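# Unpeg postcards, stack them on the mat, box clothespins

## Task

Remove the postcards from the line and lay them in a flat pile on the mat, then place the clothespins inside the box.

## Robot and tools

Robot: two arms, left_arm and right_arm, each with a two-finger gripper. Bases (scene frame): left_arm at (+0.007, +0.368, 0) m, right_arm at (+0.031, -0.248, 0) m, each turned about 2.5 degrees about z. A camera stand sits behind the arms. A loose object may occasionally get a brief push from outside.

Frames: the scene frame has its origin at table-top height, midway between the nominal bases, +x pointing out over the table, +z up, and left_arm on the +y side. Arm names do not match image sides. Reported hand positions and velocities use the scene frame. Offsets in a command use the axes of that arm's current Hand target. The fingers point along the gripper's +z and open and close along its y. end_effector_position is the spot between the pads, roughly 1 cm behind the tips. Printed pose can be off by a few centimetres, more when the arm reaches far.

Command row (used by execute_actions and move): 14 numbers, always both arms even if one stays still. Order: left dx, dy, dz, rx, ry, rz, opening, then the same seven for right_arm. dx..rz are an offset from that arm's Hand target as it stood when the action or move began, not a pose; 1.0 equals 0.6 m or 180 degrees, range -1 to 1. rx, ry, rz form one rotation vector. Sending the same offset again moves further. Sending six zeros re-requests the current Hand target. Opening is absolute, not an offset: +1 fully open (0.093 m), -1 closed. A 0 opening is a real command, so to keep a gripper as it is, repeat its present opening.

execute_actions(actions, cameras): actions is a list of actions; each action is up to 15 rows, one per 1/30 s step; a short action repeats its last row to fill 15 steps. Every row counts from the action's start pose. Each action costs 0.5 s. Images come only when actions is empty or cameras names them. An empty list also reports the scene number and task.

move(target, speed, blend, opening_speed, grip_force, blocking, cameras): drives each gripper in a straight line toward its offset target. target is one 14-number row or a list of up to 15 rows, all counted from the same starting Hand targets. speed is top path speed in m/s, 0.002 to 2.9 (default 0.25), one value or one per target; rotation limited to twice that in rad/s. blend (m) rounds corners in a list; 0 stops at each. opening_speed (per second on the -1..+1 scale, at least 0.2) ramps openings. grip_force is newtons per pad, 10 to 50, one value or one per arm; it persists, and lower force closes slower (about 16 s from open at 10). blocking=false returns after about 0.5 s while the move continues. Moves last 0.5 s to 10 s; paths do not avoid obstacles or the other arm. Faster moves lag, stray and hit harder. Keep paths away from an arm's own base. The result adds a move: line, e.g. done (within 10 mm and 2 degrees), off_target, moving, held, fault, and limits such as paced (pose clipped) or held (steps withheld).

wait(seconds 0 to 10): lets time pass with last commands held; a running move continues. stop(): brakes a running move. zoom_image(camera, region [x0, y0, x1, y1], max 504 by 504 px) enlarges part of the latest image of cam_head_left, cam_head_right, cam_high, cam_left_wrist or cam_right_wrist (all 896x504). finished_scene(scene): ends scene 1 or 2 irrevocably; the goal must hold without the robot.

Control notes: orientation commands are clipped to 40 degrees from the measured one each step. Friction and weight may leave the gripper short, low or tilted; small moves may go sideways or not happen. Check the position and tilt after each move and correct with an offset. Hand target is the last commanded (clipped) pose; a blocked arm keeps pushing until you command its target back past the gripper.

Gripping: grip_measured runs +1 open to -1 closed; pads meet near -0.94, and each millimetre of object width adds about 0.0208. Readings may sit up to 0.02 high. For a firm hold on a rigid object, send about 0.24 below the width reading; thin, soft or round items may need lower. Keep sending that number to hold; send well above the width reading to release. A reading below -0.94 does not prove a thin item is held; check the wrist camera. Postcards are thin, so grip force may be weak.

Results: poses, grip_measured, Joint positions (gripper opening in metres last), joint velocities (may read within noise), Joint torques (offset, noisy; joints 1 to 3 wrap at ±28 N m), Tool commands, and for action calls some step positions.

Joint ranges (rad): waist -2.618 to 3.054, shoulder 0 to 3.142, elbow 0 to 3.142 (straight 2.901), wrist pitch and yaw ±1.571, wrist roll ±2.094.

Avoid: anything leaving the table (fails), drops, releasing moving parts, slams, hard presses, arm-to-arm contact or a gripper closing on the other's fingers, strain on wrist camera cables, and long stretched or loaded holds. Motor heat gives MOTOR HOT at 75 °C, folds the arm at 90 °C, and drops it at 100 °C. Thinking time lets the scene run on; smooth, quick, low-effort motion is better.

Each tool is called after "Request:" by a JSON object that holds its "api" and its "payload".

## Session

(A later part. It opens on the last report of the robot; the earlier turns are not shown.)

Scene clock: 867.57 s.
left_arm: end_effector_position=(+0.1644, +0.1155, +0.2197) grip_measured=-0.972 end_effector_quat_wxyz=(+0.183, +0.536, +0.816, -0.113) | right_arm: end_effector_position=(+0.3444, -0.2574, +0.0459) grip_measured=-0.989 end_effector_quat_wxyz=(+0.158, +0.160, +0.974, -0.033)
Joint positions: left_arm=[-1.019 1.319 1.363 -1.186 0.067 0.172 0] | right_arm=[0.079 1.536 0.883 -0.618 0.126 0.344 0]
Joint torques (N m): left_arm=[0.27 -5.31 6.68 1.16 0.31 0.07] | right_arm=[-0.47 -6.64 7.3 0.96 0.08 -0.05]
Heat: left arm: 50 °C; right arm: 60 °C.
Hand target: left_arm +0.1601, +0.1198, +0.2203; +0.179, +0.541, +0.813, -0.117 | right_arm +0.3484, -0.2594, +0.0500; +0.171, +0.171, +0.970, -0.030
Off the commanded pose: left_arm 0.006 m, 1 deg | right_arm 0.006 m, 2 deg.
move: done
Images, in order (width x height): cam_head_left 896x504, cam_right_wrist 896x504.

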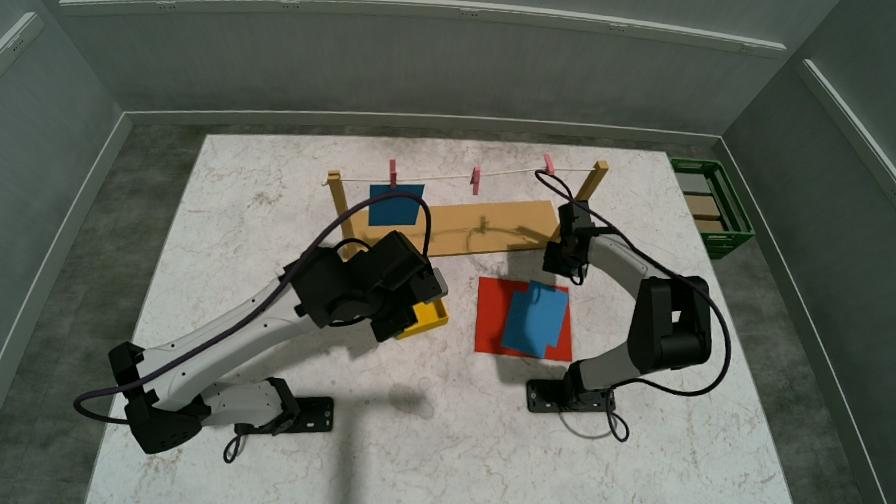

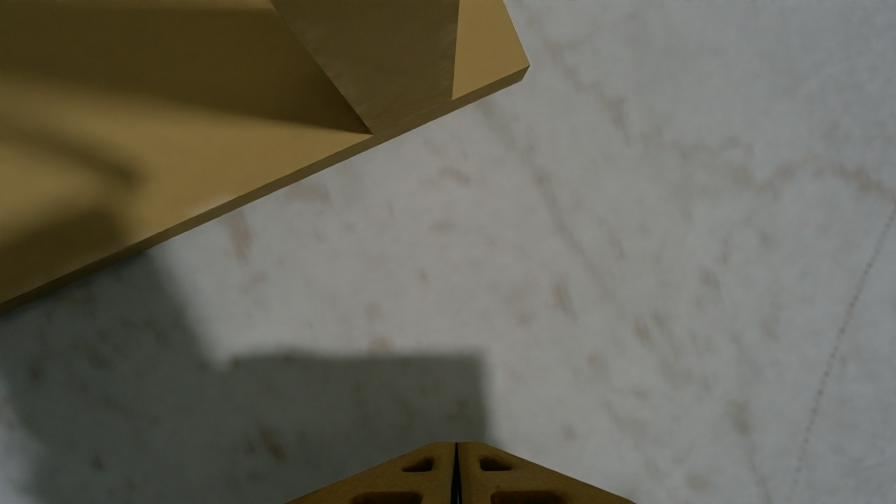

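Request:
{"api": "move", "payload": {"target": [0,0,0,0,0,0,-1,0.0205,0,0.0564,0,0,0,-1], "speed": 0.06, "cameras": ["cam_right_wrist"]}}

Scene clock: 881.63 s.
left_arm: end_effector_position=(+0.1644, +0.1155, +0.2197) grip_measured=-0.972 end_effector_quat_wxyz=(+0.183, +0.536, +0.816, -0.113) | right_arm: end_effector_position=(+0.3481, -0.2572, +0.0192) grip_measured=-0.989 end_effector_quat_wxyz=(+0.172, +0.162, +0.971, -0.030)
Joint positions: left_arm=[-1.019 1.319 1.363 -1.186 0.067 0.172 0] | right_arm=[0.079 1.583 0.8 -0.46 0.126 0.346 0]
Joint torques (N m): left_arm=[0.31 -5.3 6.68 1.16 0.31 0.07] | right_arm=[-0.47 -4.55 6.19 1.06 0.08 -0.03]
Heat: left arm: 49 °C; right arm: 60 °C.
Hand target: left_arm +0.1601, +0.1198, +0.2203; +0.179, +0.541, +0.813, -0.117 | right_arm +0.3483, -0.2594, +0.0140; +0.171, +0.171, +0.970, -0.030
Off the commanded pose: left_arm 0.006 m, 1 deg | right_arm 0.006 m, 1 deg.
move: done
Images, in order (width x height): cam_right_wrist 896x504.

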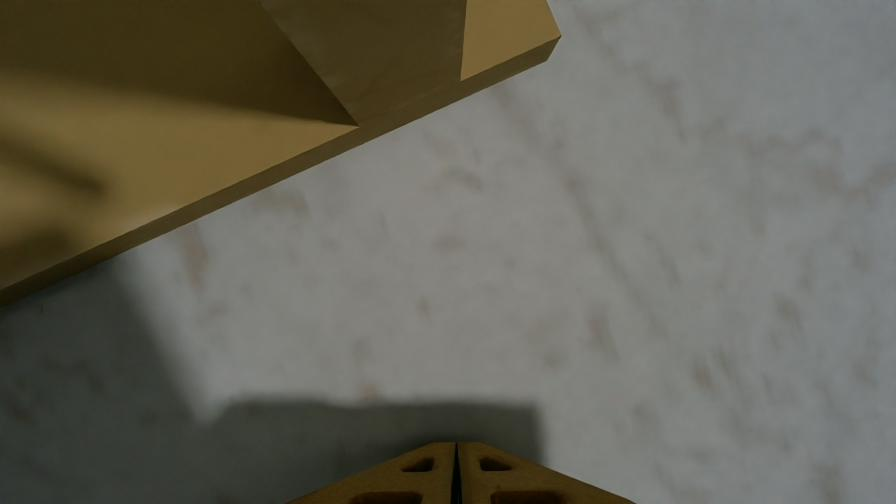

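Request:
{"api": "move", "payload": {"target": [0,0,0,0,0,0,-1,0.065,-0.0022,-0.0165,0,0,0,-1], "speed": 0.06, "cameras": ["cam_right_wrist","cam_head_left"]}}

Request:
{"api": "zoom_image", "payload": {"camera": "cam_head_left", "region": [450, 220, 610, 370]}}

Scene clock: 886.43 s.
left_arm: end_effector_position=(+0.1644, +0.1155, +0.2197) grip_measured=-0.972 end_effector_quat_wxyz=(+0.183, +0.536, +0.816, -0.113) | right_arm: end_effector_position=(+0.3270, -0.2496, +0.0168) grip_measured=-0.989 end_effector_quat_wxyz=(+0.195, +0.171, +0.965, -0.029)
Joint positions: left_arm=[-1.019 1.319 1.363 -1.186 0.067 0.172 0] | right_arm=[0.122 1.479 0.673 -0.396 0.152 0.402 0]
Joint torques (N m): left_arm=[0.32 -5.31 6.67 1.15 0.31 0.07] | right_arm=[0.75 -5.9 4.7 0.58 0.04 -0.03]
Heat: left arm: 49 °C; right arm: 60 °C.
Hand target: left_arm +0.1601, +0.1198, +0.2203; +0.179, +0.541, +0.813, -0.117 | right_arm +0.3103, -0.2470, +0.0099; +0.171, +0.171, +0.970, -0.030
Off the commanded pose: left_arm 0.006 m, 1 deg | right_arm 0.018 m, 3 deg.
move: off_target (right_arm)
Images, in order (width x height): cam_head_left 896x504, cam_right_wrist 896x504.

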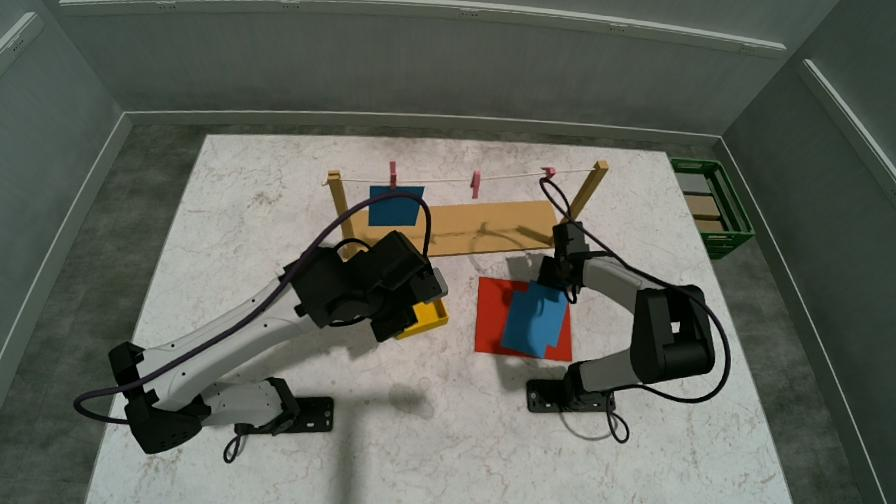

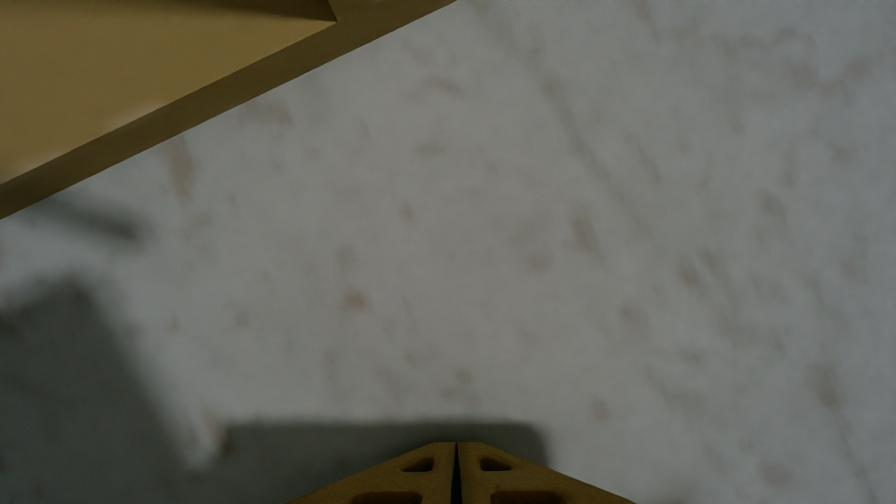

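Scaled by 3.150 from the camera's 896x504 image, which has a finer 1280x720 frame.

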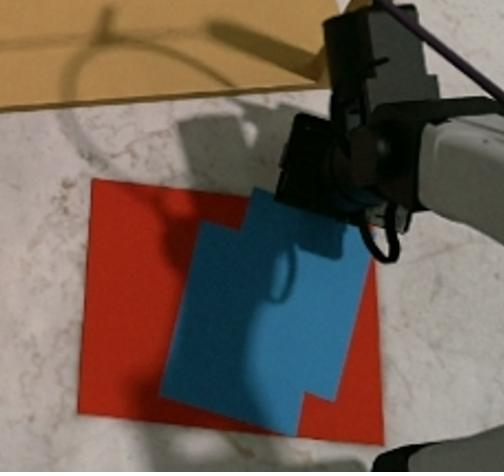

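Request:
{"api": "move", "payload": {"target": [0,0,0,0,0,0,-1,0.0386,-0.0015,-0.0158,0,0,0,-1], "speed": 0.06, "cameras": ["cam_right_wrist","cam_head_left"]}}

Request:
{"api": "zoom_image", "payload": {"camera": "cam_head_left", "region": [450, 220, 610, 370]}}

Scene clock: 890.93 s.
left_arm: end_effector_position=(+0.1644, +0.1155, +0.2197) grip_measured=-0.972 end_effector_quat_wxyz=(+0.183, +0.536, +0.816, -0.113) | right_arm: end_effector_position=(+0.3055, -0.2405, +0.0185) grip_measured=-0.989 end_effector_quat_wxyz=(+0.200, +0.172, +0.964, -0.026)
Joint positions: left_arm=[-1.019 1.319 1.363 -1.186 0.067 0.172 0] | right_arm=[0.17 1.382 0.597 -0.414 0.166 0.449 0]
Joint torques (N m): left_arm=[0.28 -5.3 6.72 1.16 0.32 0.07] | right_arm=[0.72 -5.09 4.97 0.47 0.05 -0.04]
Heat: left arm: 49 °C; right arm: 59 °C.
Hand target: left_arm +0.1601, +0.1198, +0.2203; +0.179, +0.541, +0.813, -0.117 | right_arm +0.2864, -0.2392, +0.0109; +0.170, +0.171, +0.970, -0.030
Off the commanded pose: left_arm 0.006 m, 1 deg | right_arm 0.021 m, 3 deg.
move: off_target (right_arm)
Images, in order (width x height): cam_head_left 896x504, cam_right_wrist 896x504.

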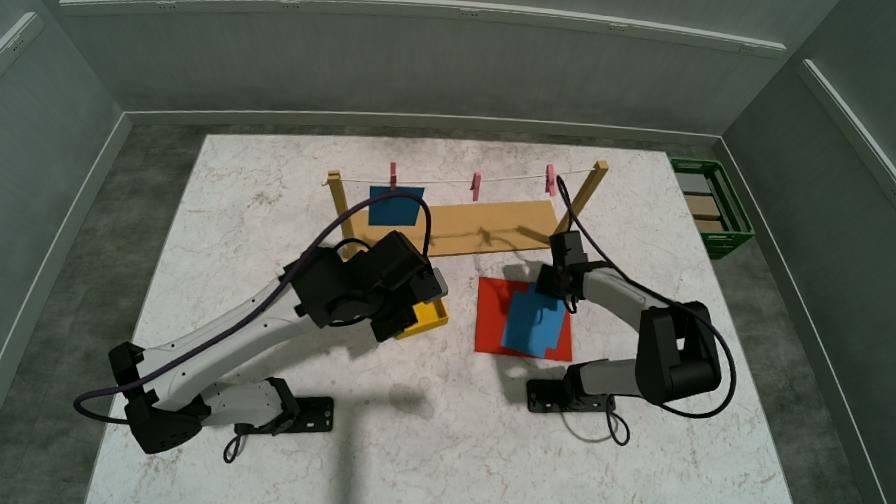

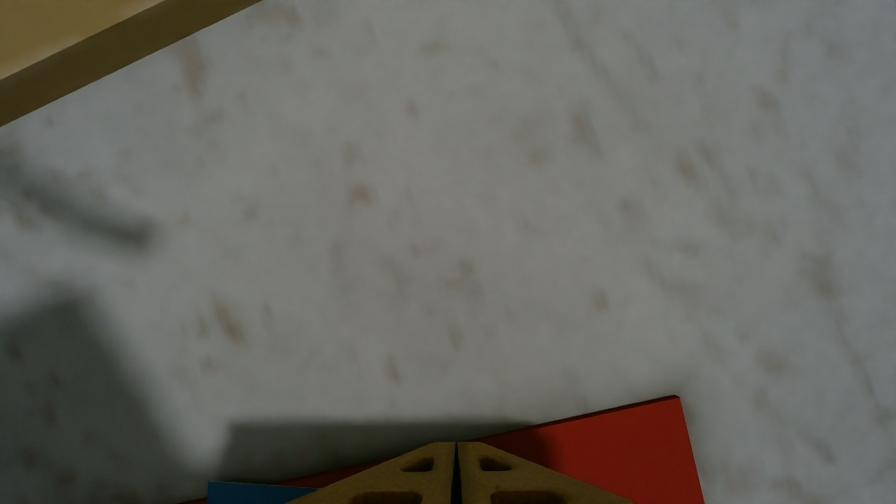

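Scaled by 3.150 from the camera's 896x504 image, which has a finer 1280x720 frame.

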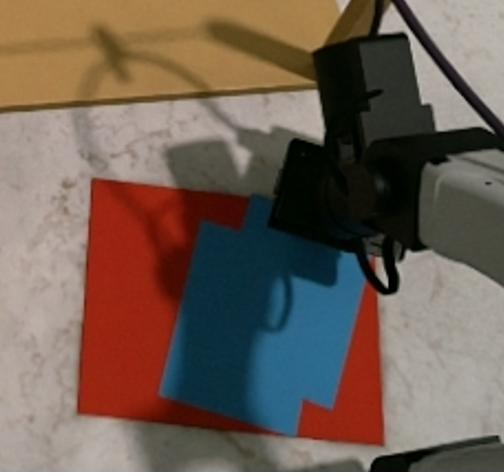

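Request:
{"api": "move", "payload": {"target": [0,0,0,0,0,0,-1,0.0432,-0.0015,-0.0177,0,0,0,-1], "speed": 0.06, "cameras": ["cam_right_wrist","cam_head_left"]}}

Request:
{"api": "zoom_image", "payload": {"camera": "cam_head_left", "region": [450, 220, 610, 370]}}

Scene clock: 894.27 s.
left_arm: end_effector_position=(+0.1644, +0.1155, +0.2197) grip_measured=-0.972 end_effector_quat_wxyz=(+0.183, +0.536, +0.816, -0.113) | right_arm: end_effector_position=(+0.2759, -0.2298, +0.0184) grip_measured=-0.989 end_effector_quat_wxyz=(+0.194, +0.171, +0.966, -0.023)
Joint positions: left_arm=[-1.019 1.319 1.363 -1.186 0.067 0.172 0] | right_arm=[0.24 1.266 0.521 -0.475 0.182 0.515 0]
Joint torques (N m): left_arm=[0.32 -5.3 6.71 1.15 0.32 0.07] | right_arm=[0.68 -4.03 5.33 0.51 0.1 -0.05]
Heat: left arm: 49 °C; right arm: 59 °C.
Hand target: left_arm +0.1601, +0.1198, +0.2203; +0.179, +0.541, +0.813, -0.117 | right_arm +0.2600, -0.2304, +0.0122; +0.171, +0.171, +0.970, -0.030
Off the commanded pose: left_arm 0.006 m, 1 deg | right_arm 0.017 m, 3 deg.
move: off_target (right_arm)
Images, in order (width x height): cam_head_left 896x504, cam_right_wrist 896x504.

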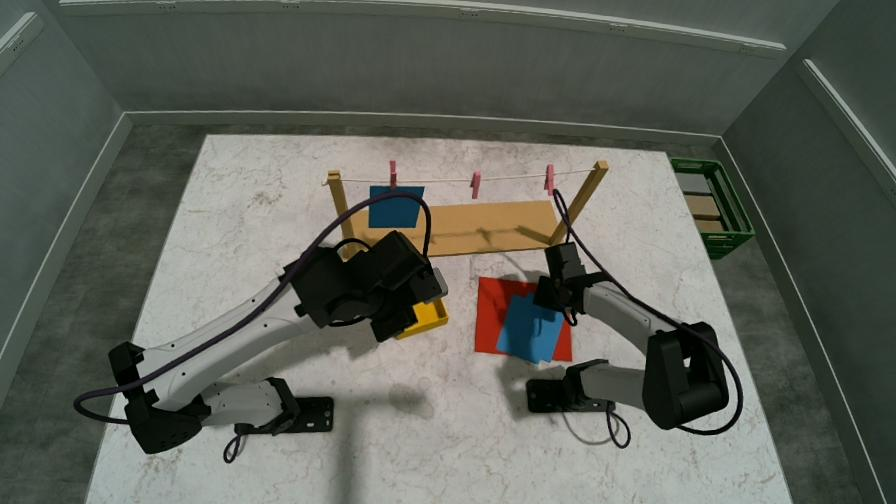

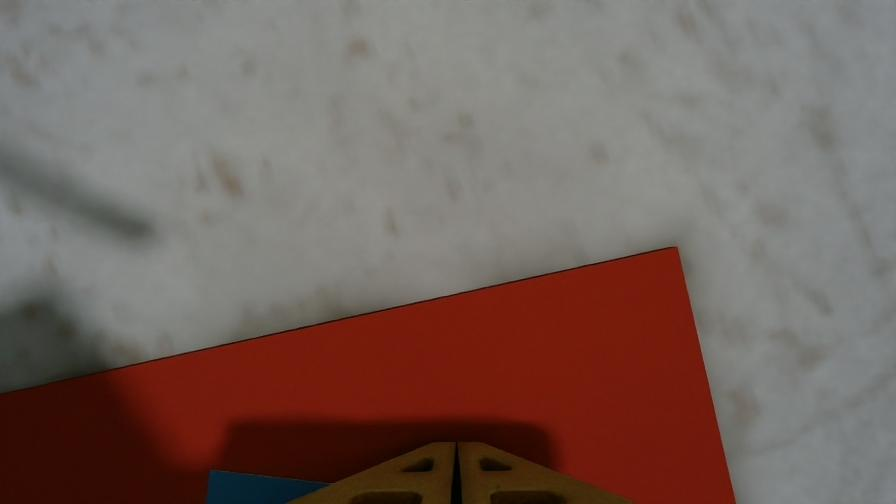

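Scaled by 3.150 from the camera's 896x504 image, which has a finer 1280x720 frame.

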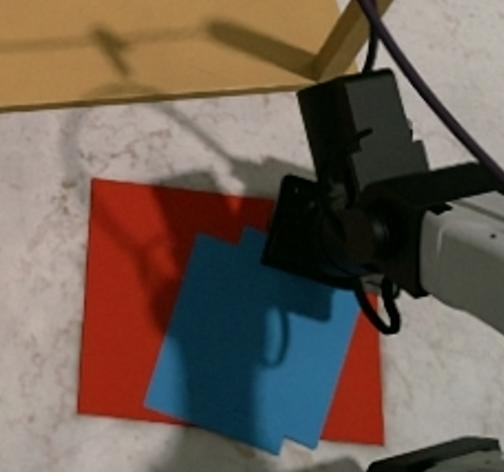

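Request:
{"api": "move", "payload": {"target": [[0,0,0,0,0,0,-1,-0.0486,-0.01,-0.071,0,0,0,-1],[0,0,0,0,0,0,-1,0.0395,-0.1252,-0.0907,0.038,0,0.1044,-1]], "speed": [0.12,0.12], "blend": 0.01, "cameras": ["cam_right_wrist","cam_head_left"]}}

Request:
{"api": "zoom_image", "payload": {"camera": "cam_head_left", "region": [450, 220, 610, 370]}}

Scene clock: 922.93 s.
left_arm: end_effector_position=(+0.1644, +0.1155, +0.2197) grip_measured=-0.972 end_effector_quat_wxyz=(+0.183, +0.536, +0.816, -0.113) | right_arm: end_effector_position=(+0.2007, -0.2841, +0.0573) grip_measured=-0.989 end_effector_quat_wxyz=(+0.166, +0.327, +0.929, -0.054)
Joint positions: left_arm=[-1.019 1.319 1.363 -1.186 0.067 0.172 0] | right_arm=[0.032 0.885 0.52 -0.92 0.207 0.636 0]
Joint torques (N m): left_arm=[0.34 -5.35 6.68 1.15 0.31 0.06] | right_arm=[-0.62 -1.29 6.76 0.73 0.22 -0.05]
Heat: left arm: 48 °C; right arm: 58 °C.
Hand target: left_arm +0.1601, +0.1198, +0.2203; +0.179, +0.541, +0.813, -0.117 | right_arm +0.1958, -0.2871, +0.0552; +0.163, +0.337, +0.925, -0.060
Off the commanded pose: left_arm 0.006 m, 1 deg | right_arm 0.006 m, 1 deg.
move: done
Images, in order (width x height): cam_head_left 896x504, cam_right_wrist 896x504.

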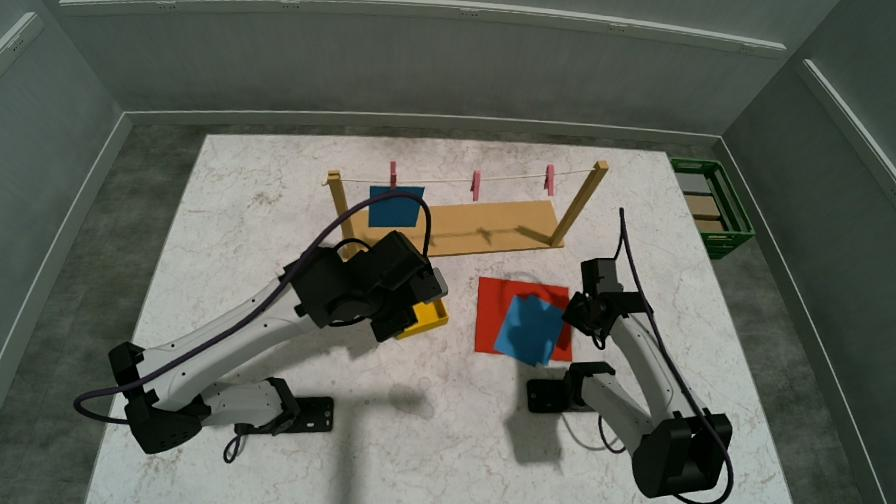

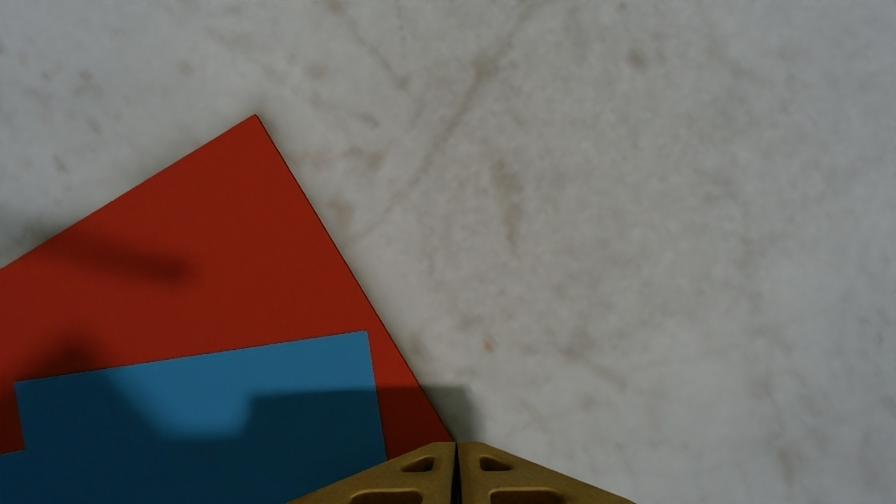

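Scaled by 3.150 from the camera's 896x504 image, which has a finer 1280x720 frame.

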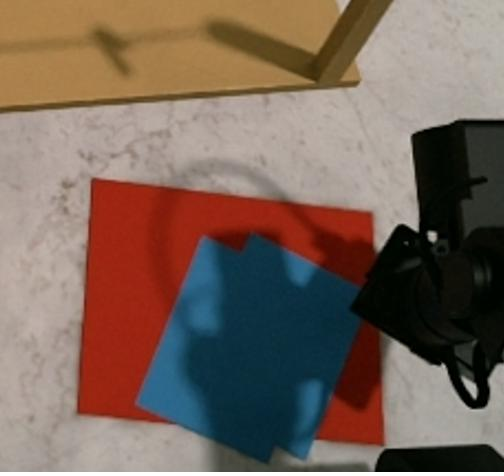

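Request:
{"api": "move", "payload": {"target": [0,0,0,0,0,0,-1,0.0853,0.1249,-0.0133,-0.038,0,-0.1044,-1], "speed": 0.12, "cameras": ["cam_right_wrist"]}}

Scene clock: 941.13 s.
left_arm: end_effector_position=(+0.1644, +0.1155, +0.2197) grip_measured=-0.972 end_effector_quat_wxyz=(+0.183, +0.536, +0.816, -0.113) | right_arm: end_effector_position=(+0.2003, -0.1992, +0.0434) grip_measured=-0.989 end_effector_quat_wxyz=(+0.162, +0.167, +0.972, -0.032)
Joint positions: left_arm=[-1.019 1.319 1.363 -1.186 0.067 0.172 0] | right_arm=[0.564 0.993 0.514 -0.878 0.255 0.834 0]
Joint torques (N m): left_arm=[0.31 -5.34 6.71 1.16 0.31 0.07] | right_arm=[0.59 -0.27 8.01 0.8 0.25 -0.04]
Heat: left arm: 48 °C; right arm: 59 °C.
Hand target: left_arm +0.1601, +0.1198, +0.2203; +0.179, +0.541, +0.813, -0.117 | right_arm +0.2051, -0.1970, +0.0452; +0.171, +0.171, +0.970, -0.030
Off the commanded pose: left_arm 0.006 m, 1 deg | right_arm 0.006 m, 1 deg.
move: done
Images, in order (width x height): cam_right_wrist 896x504.

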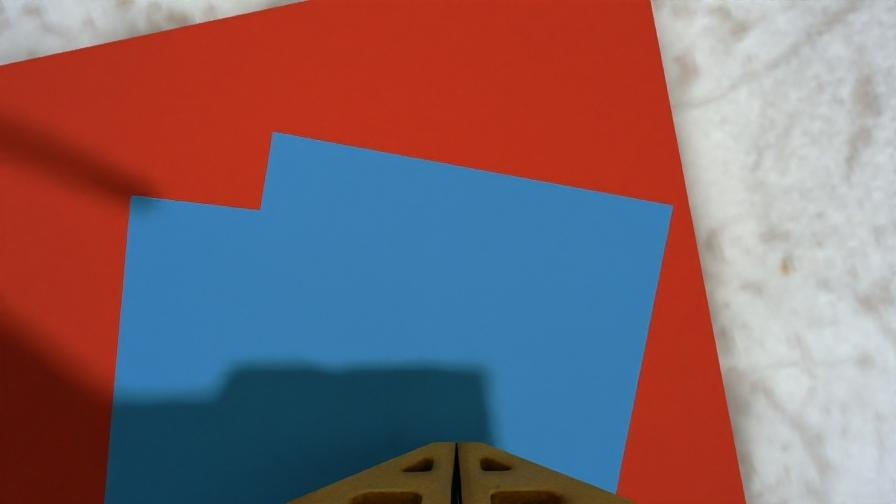

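Request:
{"api": "move", "payload": {"target": [[0,0,0,0,0,0,-1,0.02,0,0.0548,0,0,0,-1],[0,0,0,0,0,0,-1,-0.0828,-0.0276,0.0922,0,0,0,-1]], "speed": [0.06,0.06], "blend": 0.002, "cameras": ["cam_right_wrist"]}}

Scene clock: 949.60 s.
left_arm: end_effector_position=(+0.1644, +0.1155, +0.2197) grip_measured=-0.972 end_effector_quat_wxyz=(+0.183, +0.536, +0.816, -0.113) | right_arm: end_effector_position=(+0.2658, -0.2327, +0.0182) grip_measured=-0.989 end_effector_quat_wxyz=(+0.189, +0.172, +0.966, -0.026)
Joint positions: left_arm=[-1.019 1.319 1.363 -1.186 0.067 0.172 0] | right_arm=[0.237 1.227 0.501 -0.506 0.184 0.516 0]
Joint torques (N m): left_arm=[0.31 -5.3 6.68 1.16 0.3 0.07] | right_arm=[-0.95 -0.39 6.64 0.86 0.02 -0.27]
Heat: left arm: 47 °C; right arm: 60 °C.
Hand target: left_arm +0.1601, +0.1198, +0.2203; +0.179, +0.541, +0.813, -0.117 | right_arm +0.2610, -0.2350, +0.0101; +0.171, +0.171, +0.970, -0.030
Off the commanded pose: left_arm 0.006 m, 1 deg | right_arm 0.010 m, 2 deg.
move: done
Images, in order (width x height): cam_right_wrist 896x504.

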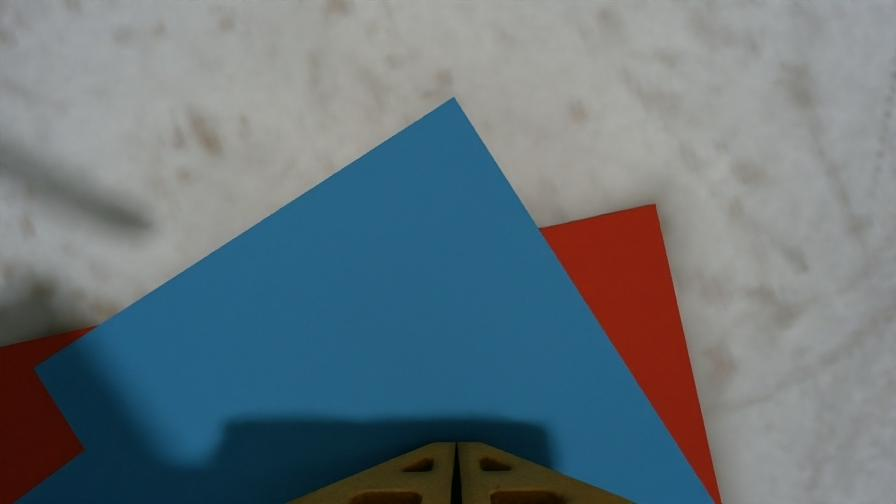

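Request:
{"api": "execute_actions", "payload": {"actions": [], "cameras": ["cam_head_left"]}}

Request:
{"api": "zoom_image", "payload": {"camera": "cam_head_left", "region": [450, 220, 610, 370]}}

Scene clock: 953.27 s.
left_arm: end_effector_position=(+0.1644, +0.1155, +0.2197) grip_measured=-0.972 end_effector_quat_wxyz=(+0.183, +0.536, +0.816, -0.113) | right_arm: end_effector_position=(+0.2658, -0.2327, +0.0182) grip_measured=-0.989 end_effector_quat_wxyz=(+0.189, +0.172, +0.967, -0.026)
Joint positions: left_arm=[-1.019 1.319 1.363 -1.186 0.067 0.172 0] | right_arm=[0.237 1.227 0.501 -0.506 0.184 0.515 0]
Joint velocities: within noise
Joint torques (N m): left_arm=[0.34 -5.34 6.71 1.16 0.32 0.07] | right_arm=[-0.91 -0.4 6.61 0.87 0.02 -0.26]
Heat: left arm: 47 °C; right arm: 59 °C.
Hand target: left_arm +0.1601, +0.1198, +0.2203; +0.179, +0.541, +0.813, -0.117 | right_arm +0.2610, -0.2350, +0.0101; +0.171, +0.171, +0.970, -0.030
Tool commands: left_gripper/opening=-1.0 right_gripper/opening=-1.0
Off the commanded pose: left_arm 0.006 m, 1 deg | right_arm 0.010 m, 2 deg.
Images, in order (width x height): cam_head_left 896x504.

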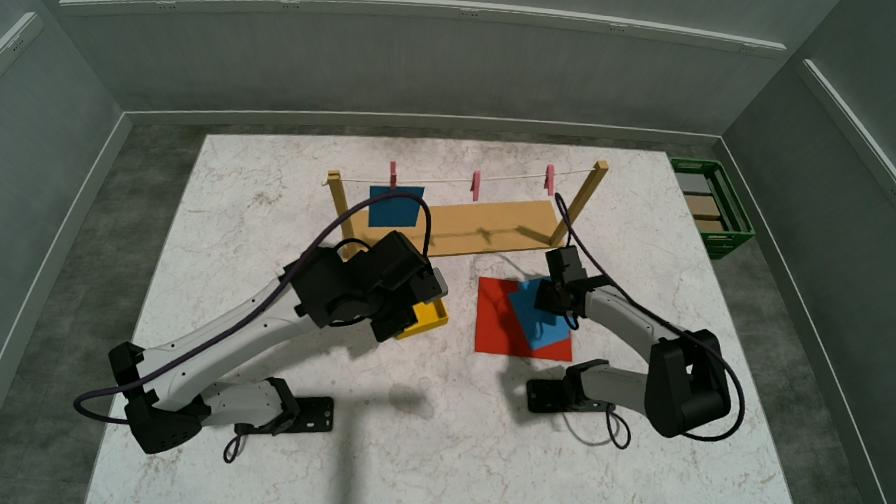

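Scaled by 3.150 from the camera's 896x504 image, which has a finer 1280x720 frame.

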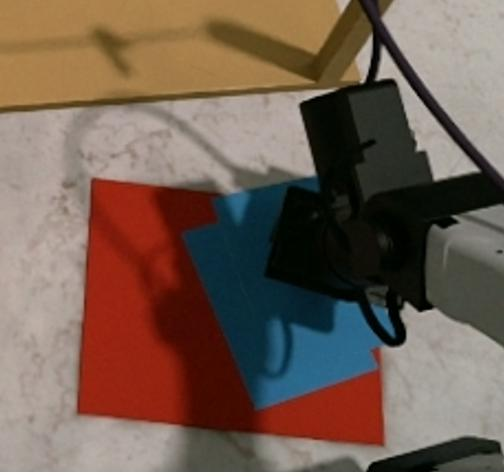

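Request:
{"api": "move", "payload": {"target": [[0,0,0,0,0,0,-1,-0.0255,-0.0078,-0.0617,0,0,0,-1],[0,0,0,0,0,0,-1,-0.0837,-0.0953,-0.0405,-0.038,0,-0.1044,-1]], "speed": [0.12,0.12], "blend": 0.005, "cameras": ["cam_right_wrist","cam_head_left"]}}

Request:
{"api": "zoom_image", "payload": {"camera": "cam_head_left", "region": [450, 220, 610, 370]}}

Scene clock: 962.33 s.
left_arm: end_effector_position=(+0.1644, +0.1155, +0.2197) grip_measured=-0.972 end_effector_quat_wxyz=(+0.183, +0.536, +0.816, -0.113) | right_arm: end_effector_position=(+0.2674, -0.2994, +0.0437) grip_measured=-0.989 end_effector_quat_wxyz=(+0.159, +0.004, +0.987, -0.001)
Joint positions: left_arm=[-1.019 1.319 1.363 -1.186 0.067 0.172 0] | right_arm=[-0.229 1.232 0.634 -0.664 -0.081 -0.251 0]
Joint torques (N m): left_arm=[0.32 -5.34 6.72 1.16 0.31 0.07] | right_arm=[-0.54 -1.99 9.83 0.98 -0.18 -0.27]
Heat: left arm: 47 °C; right arm: 59 °C.
Hand target: left_arm +0.1601, +0.1198, +0.2203; +0.179, +0.541, +0.813, -0.117 | right_arm +0.2780, -0.3020, +0.0502; +0.173, +0.000, +0.985, +0.000
Off the commanded pose: left_arm 0.006 m, 1 deg | right_arm 0.013 m, 2 deg.
move: off_target (right_arm)
Images, in order (width x height): cam_head_left 896x504, cam_right_wrist 896x504.

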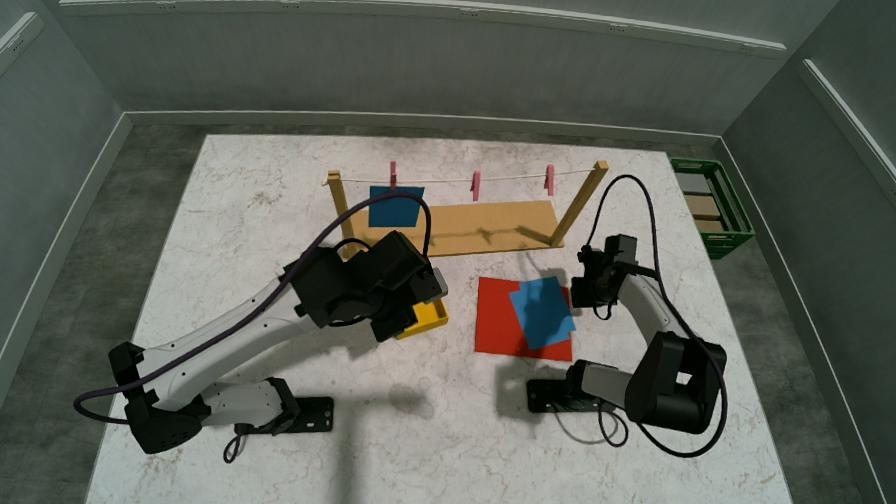

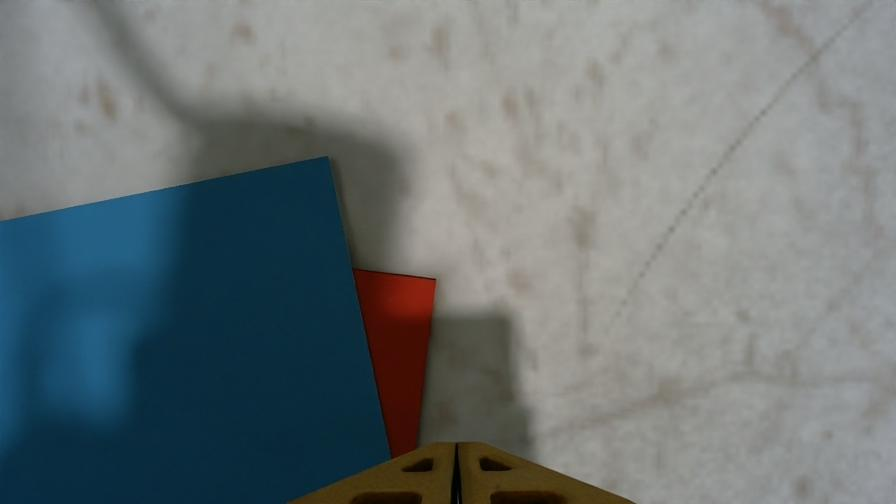

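Scaled by 3.150 from the camera's 896x504 image, which has a finer 1280x720 frame.

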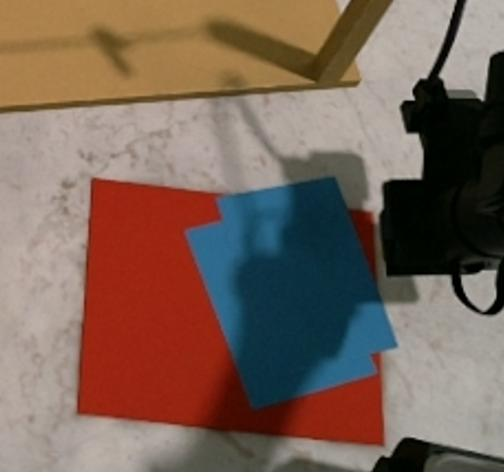

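Request:
{"api": "move", "payload": {"target": [[0,0,0,0,0,0,-1,0.0305,0,0.0545,0,0,0,-1],[0,0,0,0,0,0,-1,0.043,0.0633,0.05,0,0,0,-1]], "speed": [0.06,0.06], "blend": 0.002, "cameras": ["cam_right_wrist","cam_head_left"]}}

Request:
{"api": "zoom_image", "payload": {"camera": "cam_head_left", "region": [450, 220, 610, 370]}}

Scene clock: 969.37 s.
left_arm: end_effector_position=(+0.1644, +0.1155, +0.2197) grip_measured=-0.972 end_effector_quat_wxyz=(+0.183, +0.536, +0.816, -0.113) | right_arm: end_effector_position=(+0.2710, -0.2750, +0.0183) grip_measured=-0.989 end_effector_quat_wxyz=(+0.180, +0.003, +0.983, -0.023)
Joint positions: left_arm=[-1.019 1.319 1.363 -1.186 0.067 0.172 0] | right_arm=[-0.065 1.232 0.507 -0.48 0.008 -0.102 0]
Joint torques (N m): left_arm=[0.29 -5.3 6.71 1.15 0.3 0.07] | right_arm=[1.03 -3.63 5.16 0.91 -0.39 -0.01]
Heat: left arm: 47 °C; right arm: 59 °C.
Hand target: left_arm +0.1601, +0.1198, +0.2203; +0.179, +0.541, +0.813, -0.117 | right_arm +0.2639, -0.2640, +0.0131; +0.173, +0.000, +0.985, +0.000
Off the commanded pose: left_arm 0.006 m, 1 deg | right_arm 0.014 m, 3 deg.
move: off_target (right_arm)
Images, in order (width x height): cam_head_left 896x504, cam_right_wrist 896x504.

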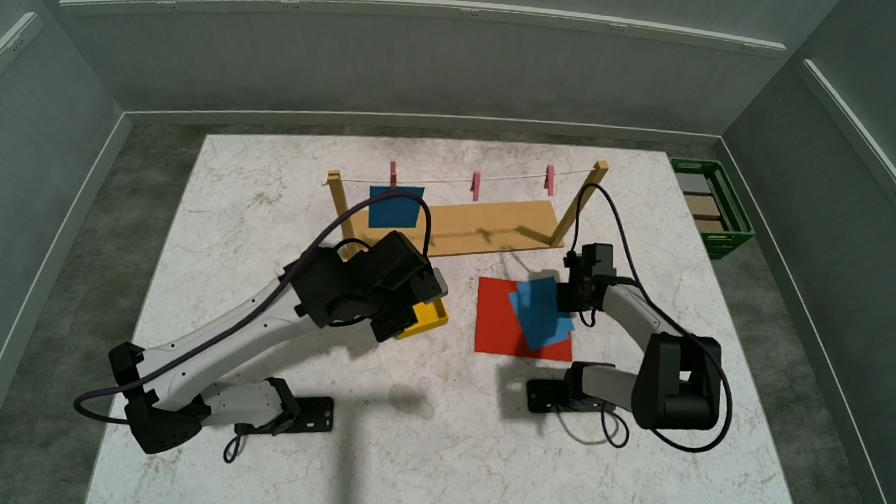

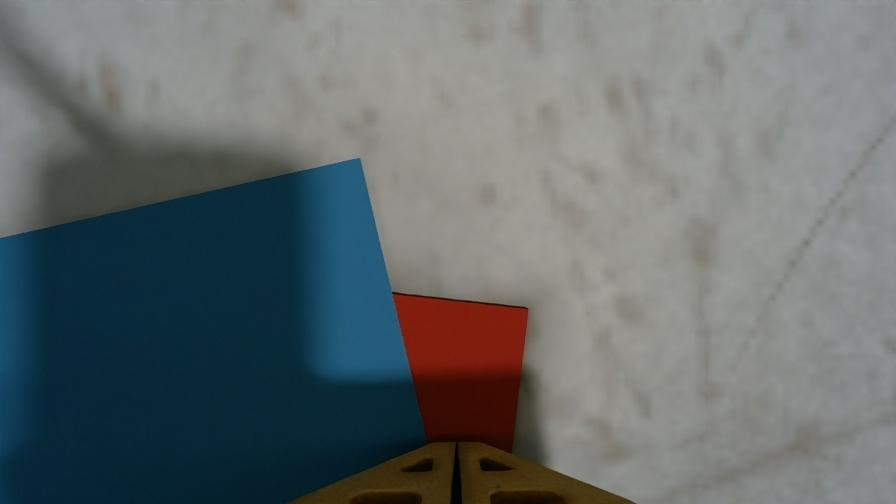

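Scaled by 3.150 from the camera's 896x504 image, which has a finer 1280x720 frame.

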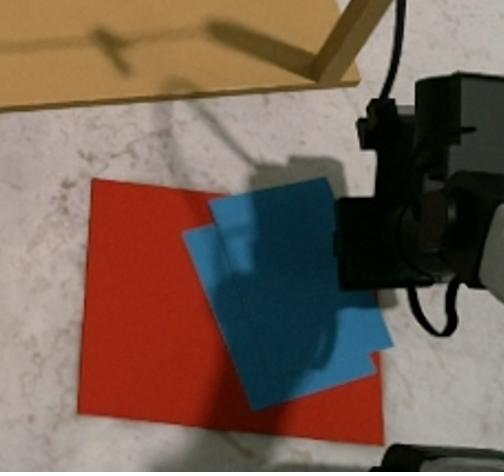

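Request:
{"api": "move", "payload": {"target": [0,0,0,0,0,0,-1,0.0047,0.0267,-0.003,0,0,0,-1], "speed": 0.05, "cameras": ["cam_right_wrist","cam_head_left"]}}

Request:
{"api": "zoom_image", "payload": {"camera": "cam_head_left", "region": [450, 220, 610, 370]}}

Scene clock: 973.87 s.
left_arm: end_effector_position=(+0.1644, +0.1155, +0.2197) grip_measured=-0.972 end_effector_quat_wxyz=(+0.183, +0.536, +0.816, -0.113) | right_arm: end_effector_position=(+0.2696, -0.2535, +0.0185) grip_measured=-0.989 end_effector_quat_wxyz=(+0.185, +0.001, +0.983, -0.009)
Joint positions: left_arm=[-1.019 1.319 1.363 -1.186 0.067 0.172 0] | right_arm=[0.027 1.212 0.492 -0.48 0.014 -0.016 0]
Joint torques (N m): left_arm=[0.31 -5.31 6.69 1.16 0.31 0.07] | right_arm=[0.95 -3.6 5.53 0.82 -0.14 -0.02]
Heat: left arm: 47 °C; right arm: 59 °C.
Hand target: left_arm +0.1601, +0.1198, +0.2203; +0.179, +0.541, +0.813, -0.117 | right_arm +0.2607, -0.2480, +0.0139; +0.173, +0.000, +0.985, +0.000
Off the commanded pose: left_arm 0.006 m, 1 deg | right_arm 0.012 m, 2 deg.
move: off_target (right_arm)
Images, in order (width x height): cam_head_left 896x504, cam_right_wrist 896x504.

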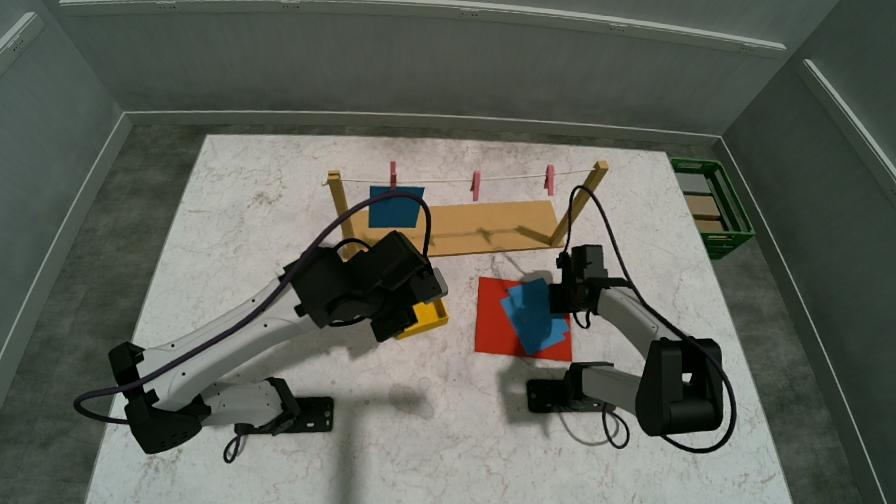

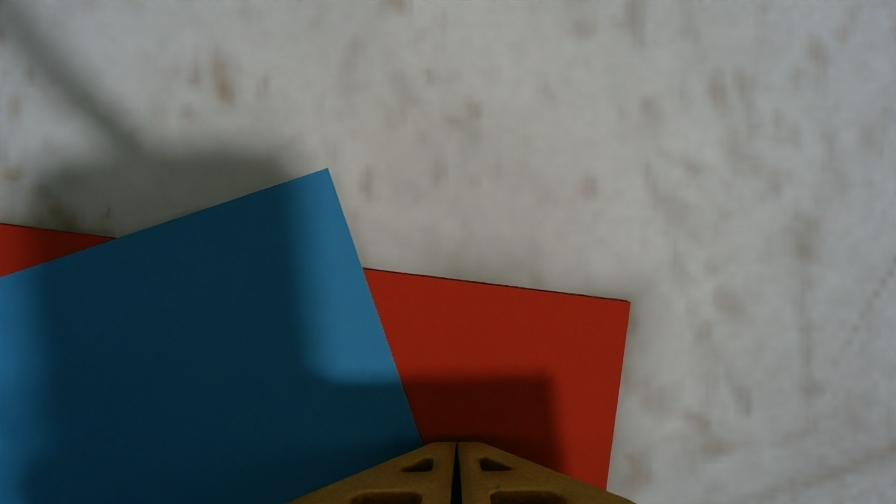

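Scaled by 3.150 from the camera's 896x504 image, which has a finer 1280x720 frame.

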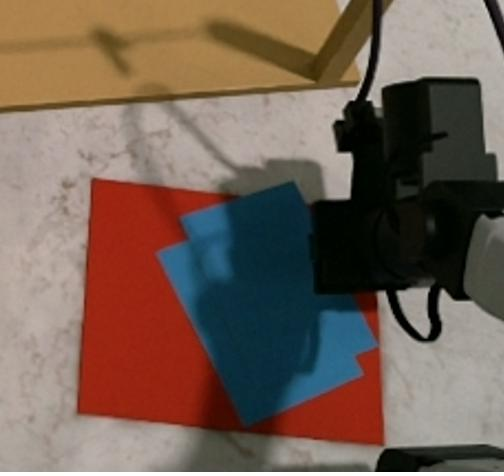

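Request:
{"api": "move", "payload": {"target": [0,0,0,0,0,0,-1,0.003,0.0233,-0.0062,0,0,0,-1], "speed": 0.03, "cameras": ["cam_right_wrist","cam_head_left"]}}

Request:
{"api": "zoom_image", "payload": {"camera": "cam_head_left", "region": [450, 220, 610, 370]}}

Scene clock: 984.53 s.
left_arm: end_effector_position=(+0.1644, +0.1155, +0.2197) grip_measured=-0.972 end_effector_quat_wxyz=(+0.183, +0.536, +0.816, -0.113) | right_arm: end_effector_position=(+0.2647, -0.2349, +0.0187) grip_measured=-0.989 end_effector_quat_wxyz=(+0.180, -0.002, +0.984, +0.001)
Joint positions: left_arm=[-1.019 1.319 1.363 -1.186 0.067 0.172 0] | right_arm=[0.113 1.196 0.488 -0.5 0.023 0.063 0]
Joint torques (N m): left_arm=[0.29 -5.33 6.68 1.15 0.32 0.07] | right_arm=[0.7 -3.89 6.09 0.79 0.03 -0.02]
Heat: left arm: 47 °C; right arm: 59 °C.
Hand target: left_arm +0.1601, +0.1198, +0.2203; +0.179, +0.541, +0.813, -0.117 | right_arm +0.2577, -0.2340, +0.0167; +0.173, +0.000, +0.985, +0.000
Off the commanded pose: left_arm 0.006 m, 1 deg | right_arm 0.007 m, 1 deg.
move: done
Images, in order (width x height): cam_head_left 896x504, cam_right_wrist 896x504.

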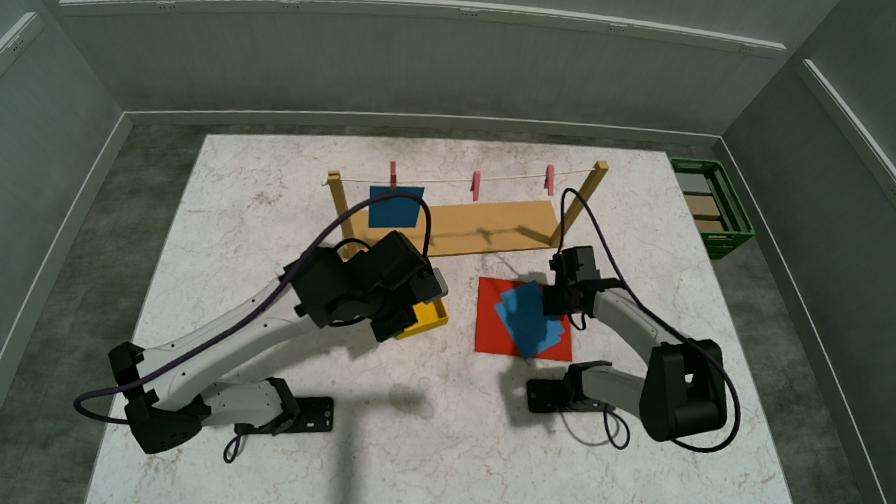

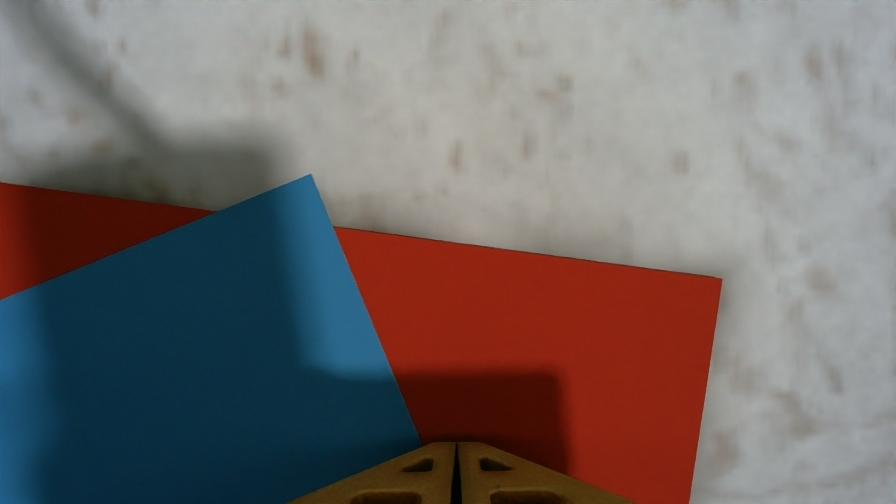

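Scaled by 3.150 from the camera's 896x504 image, which has a finer 1280x720 frame.

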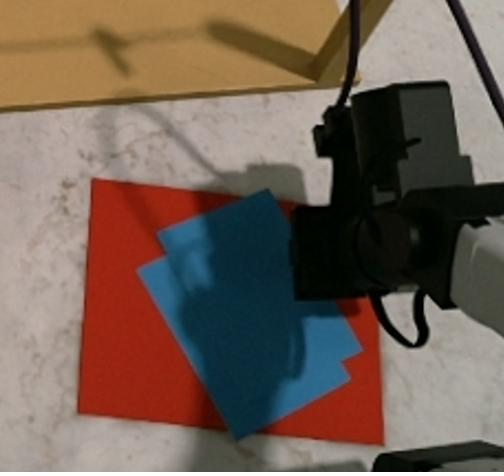

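Request:
{"api": "move", "payload": {"target": [[0,0,0,0,0,0,-1,-0.0237,-0.0233,-0.0358,0,0,0,-1],[0,0,0,0,0,0,-1,0.028,-0.06,-0.0545,0,0,0,-1],[0,0,0,0,0,0,-1,0.0435,-0.06,-0.0122,0,0,0,-1]], "speed": [0.1,0.1,0.06], "blend": 0.004, "cameras": ["cam_right_wrist"]}}

Scene clock: 995.40 s.
left_arm: end_effector_position=(+0.1644, +0.1155, +0.2197) grip_measured=-0.972 end_effector_quat_wxyz=(+0.183, +0.536, +0.816, -0.113) | right_arm: end_effector_position=(+0.2258, -0.2703, +0.0177) grip_measured=-0.989 end_effector_quat_wxyz=(+0.164, +0.004, +0.986, -0.004)
Joint positions: left_arm=[-1.019 1.319 1.363 -1.186 0.067 0.172 0] | right_arm=[-0.107 1.029 0.413 -0.628 -0.04 -0.134 0]
Joint torques (N m): left_arm=[0.31 -5.34 6.69 1.15 0.31 0.07] | right_arm=[-0.46 -0.2 6.26 1.29 -0.17 -0.24]
Heat: left arm: 47 °C; right arm: 58 °C.
Hand target: left_arm +0.1601, +0.1198, +0.2203; +0.179, +0.541, +0.813, -0.117 | right_arm +0.2307, -0.2701, +0.0147; +0.173, +0.000, +0.985, +0.000
Off the commanded pose: left_arm 0.006 m, 1 deg | right_arm 0.006 m, 1 deg.
move: done
Images, in order (width x height): cam_right_wrist 896x504.

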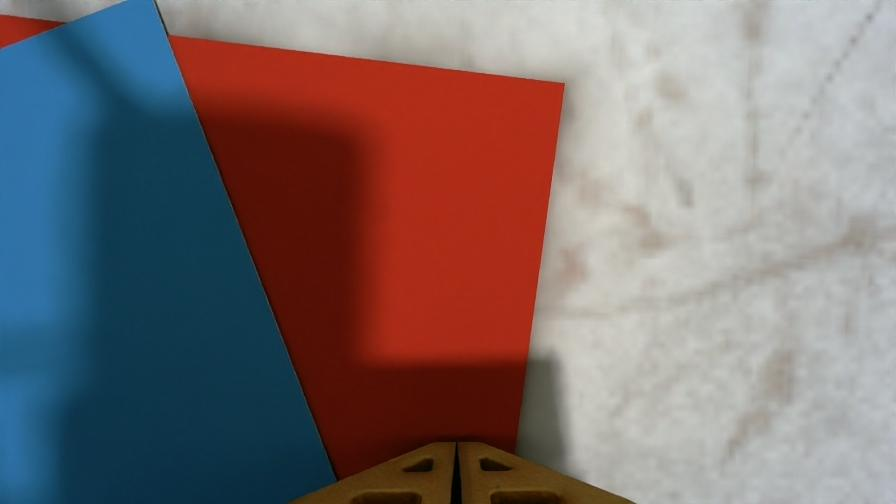

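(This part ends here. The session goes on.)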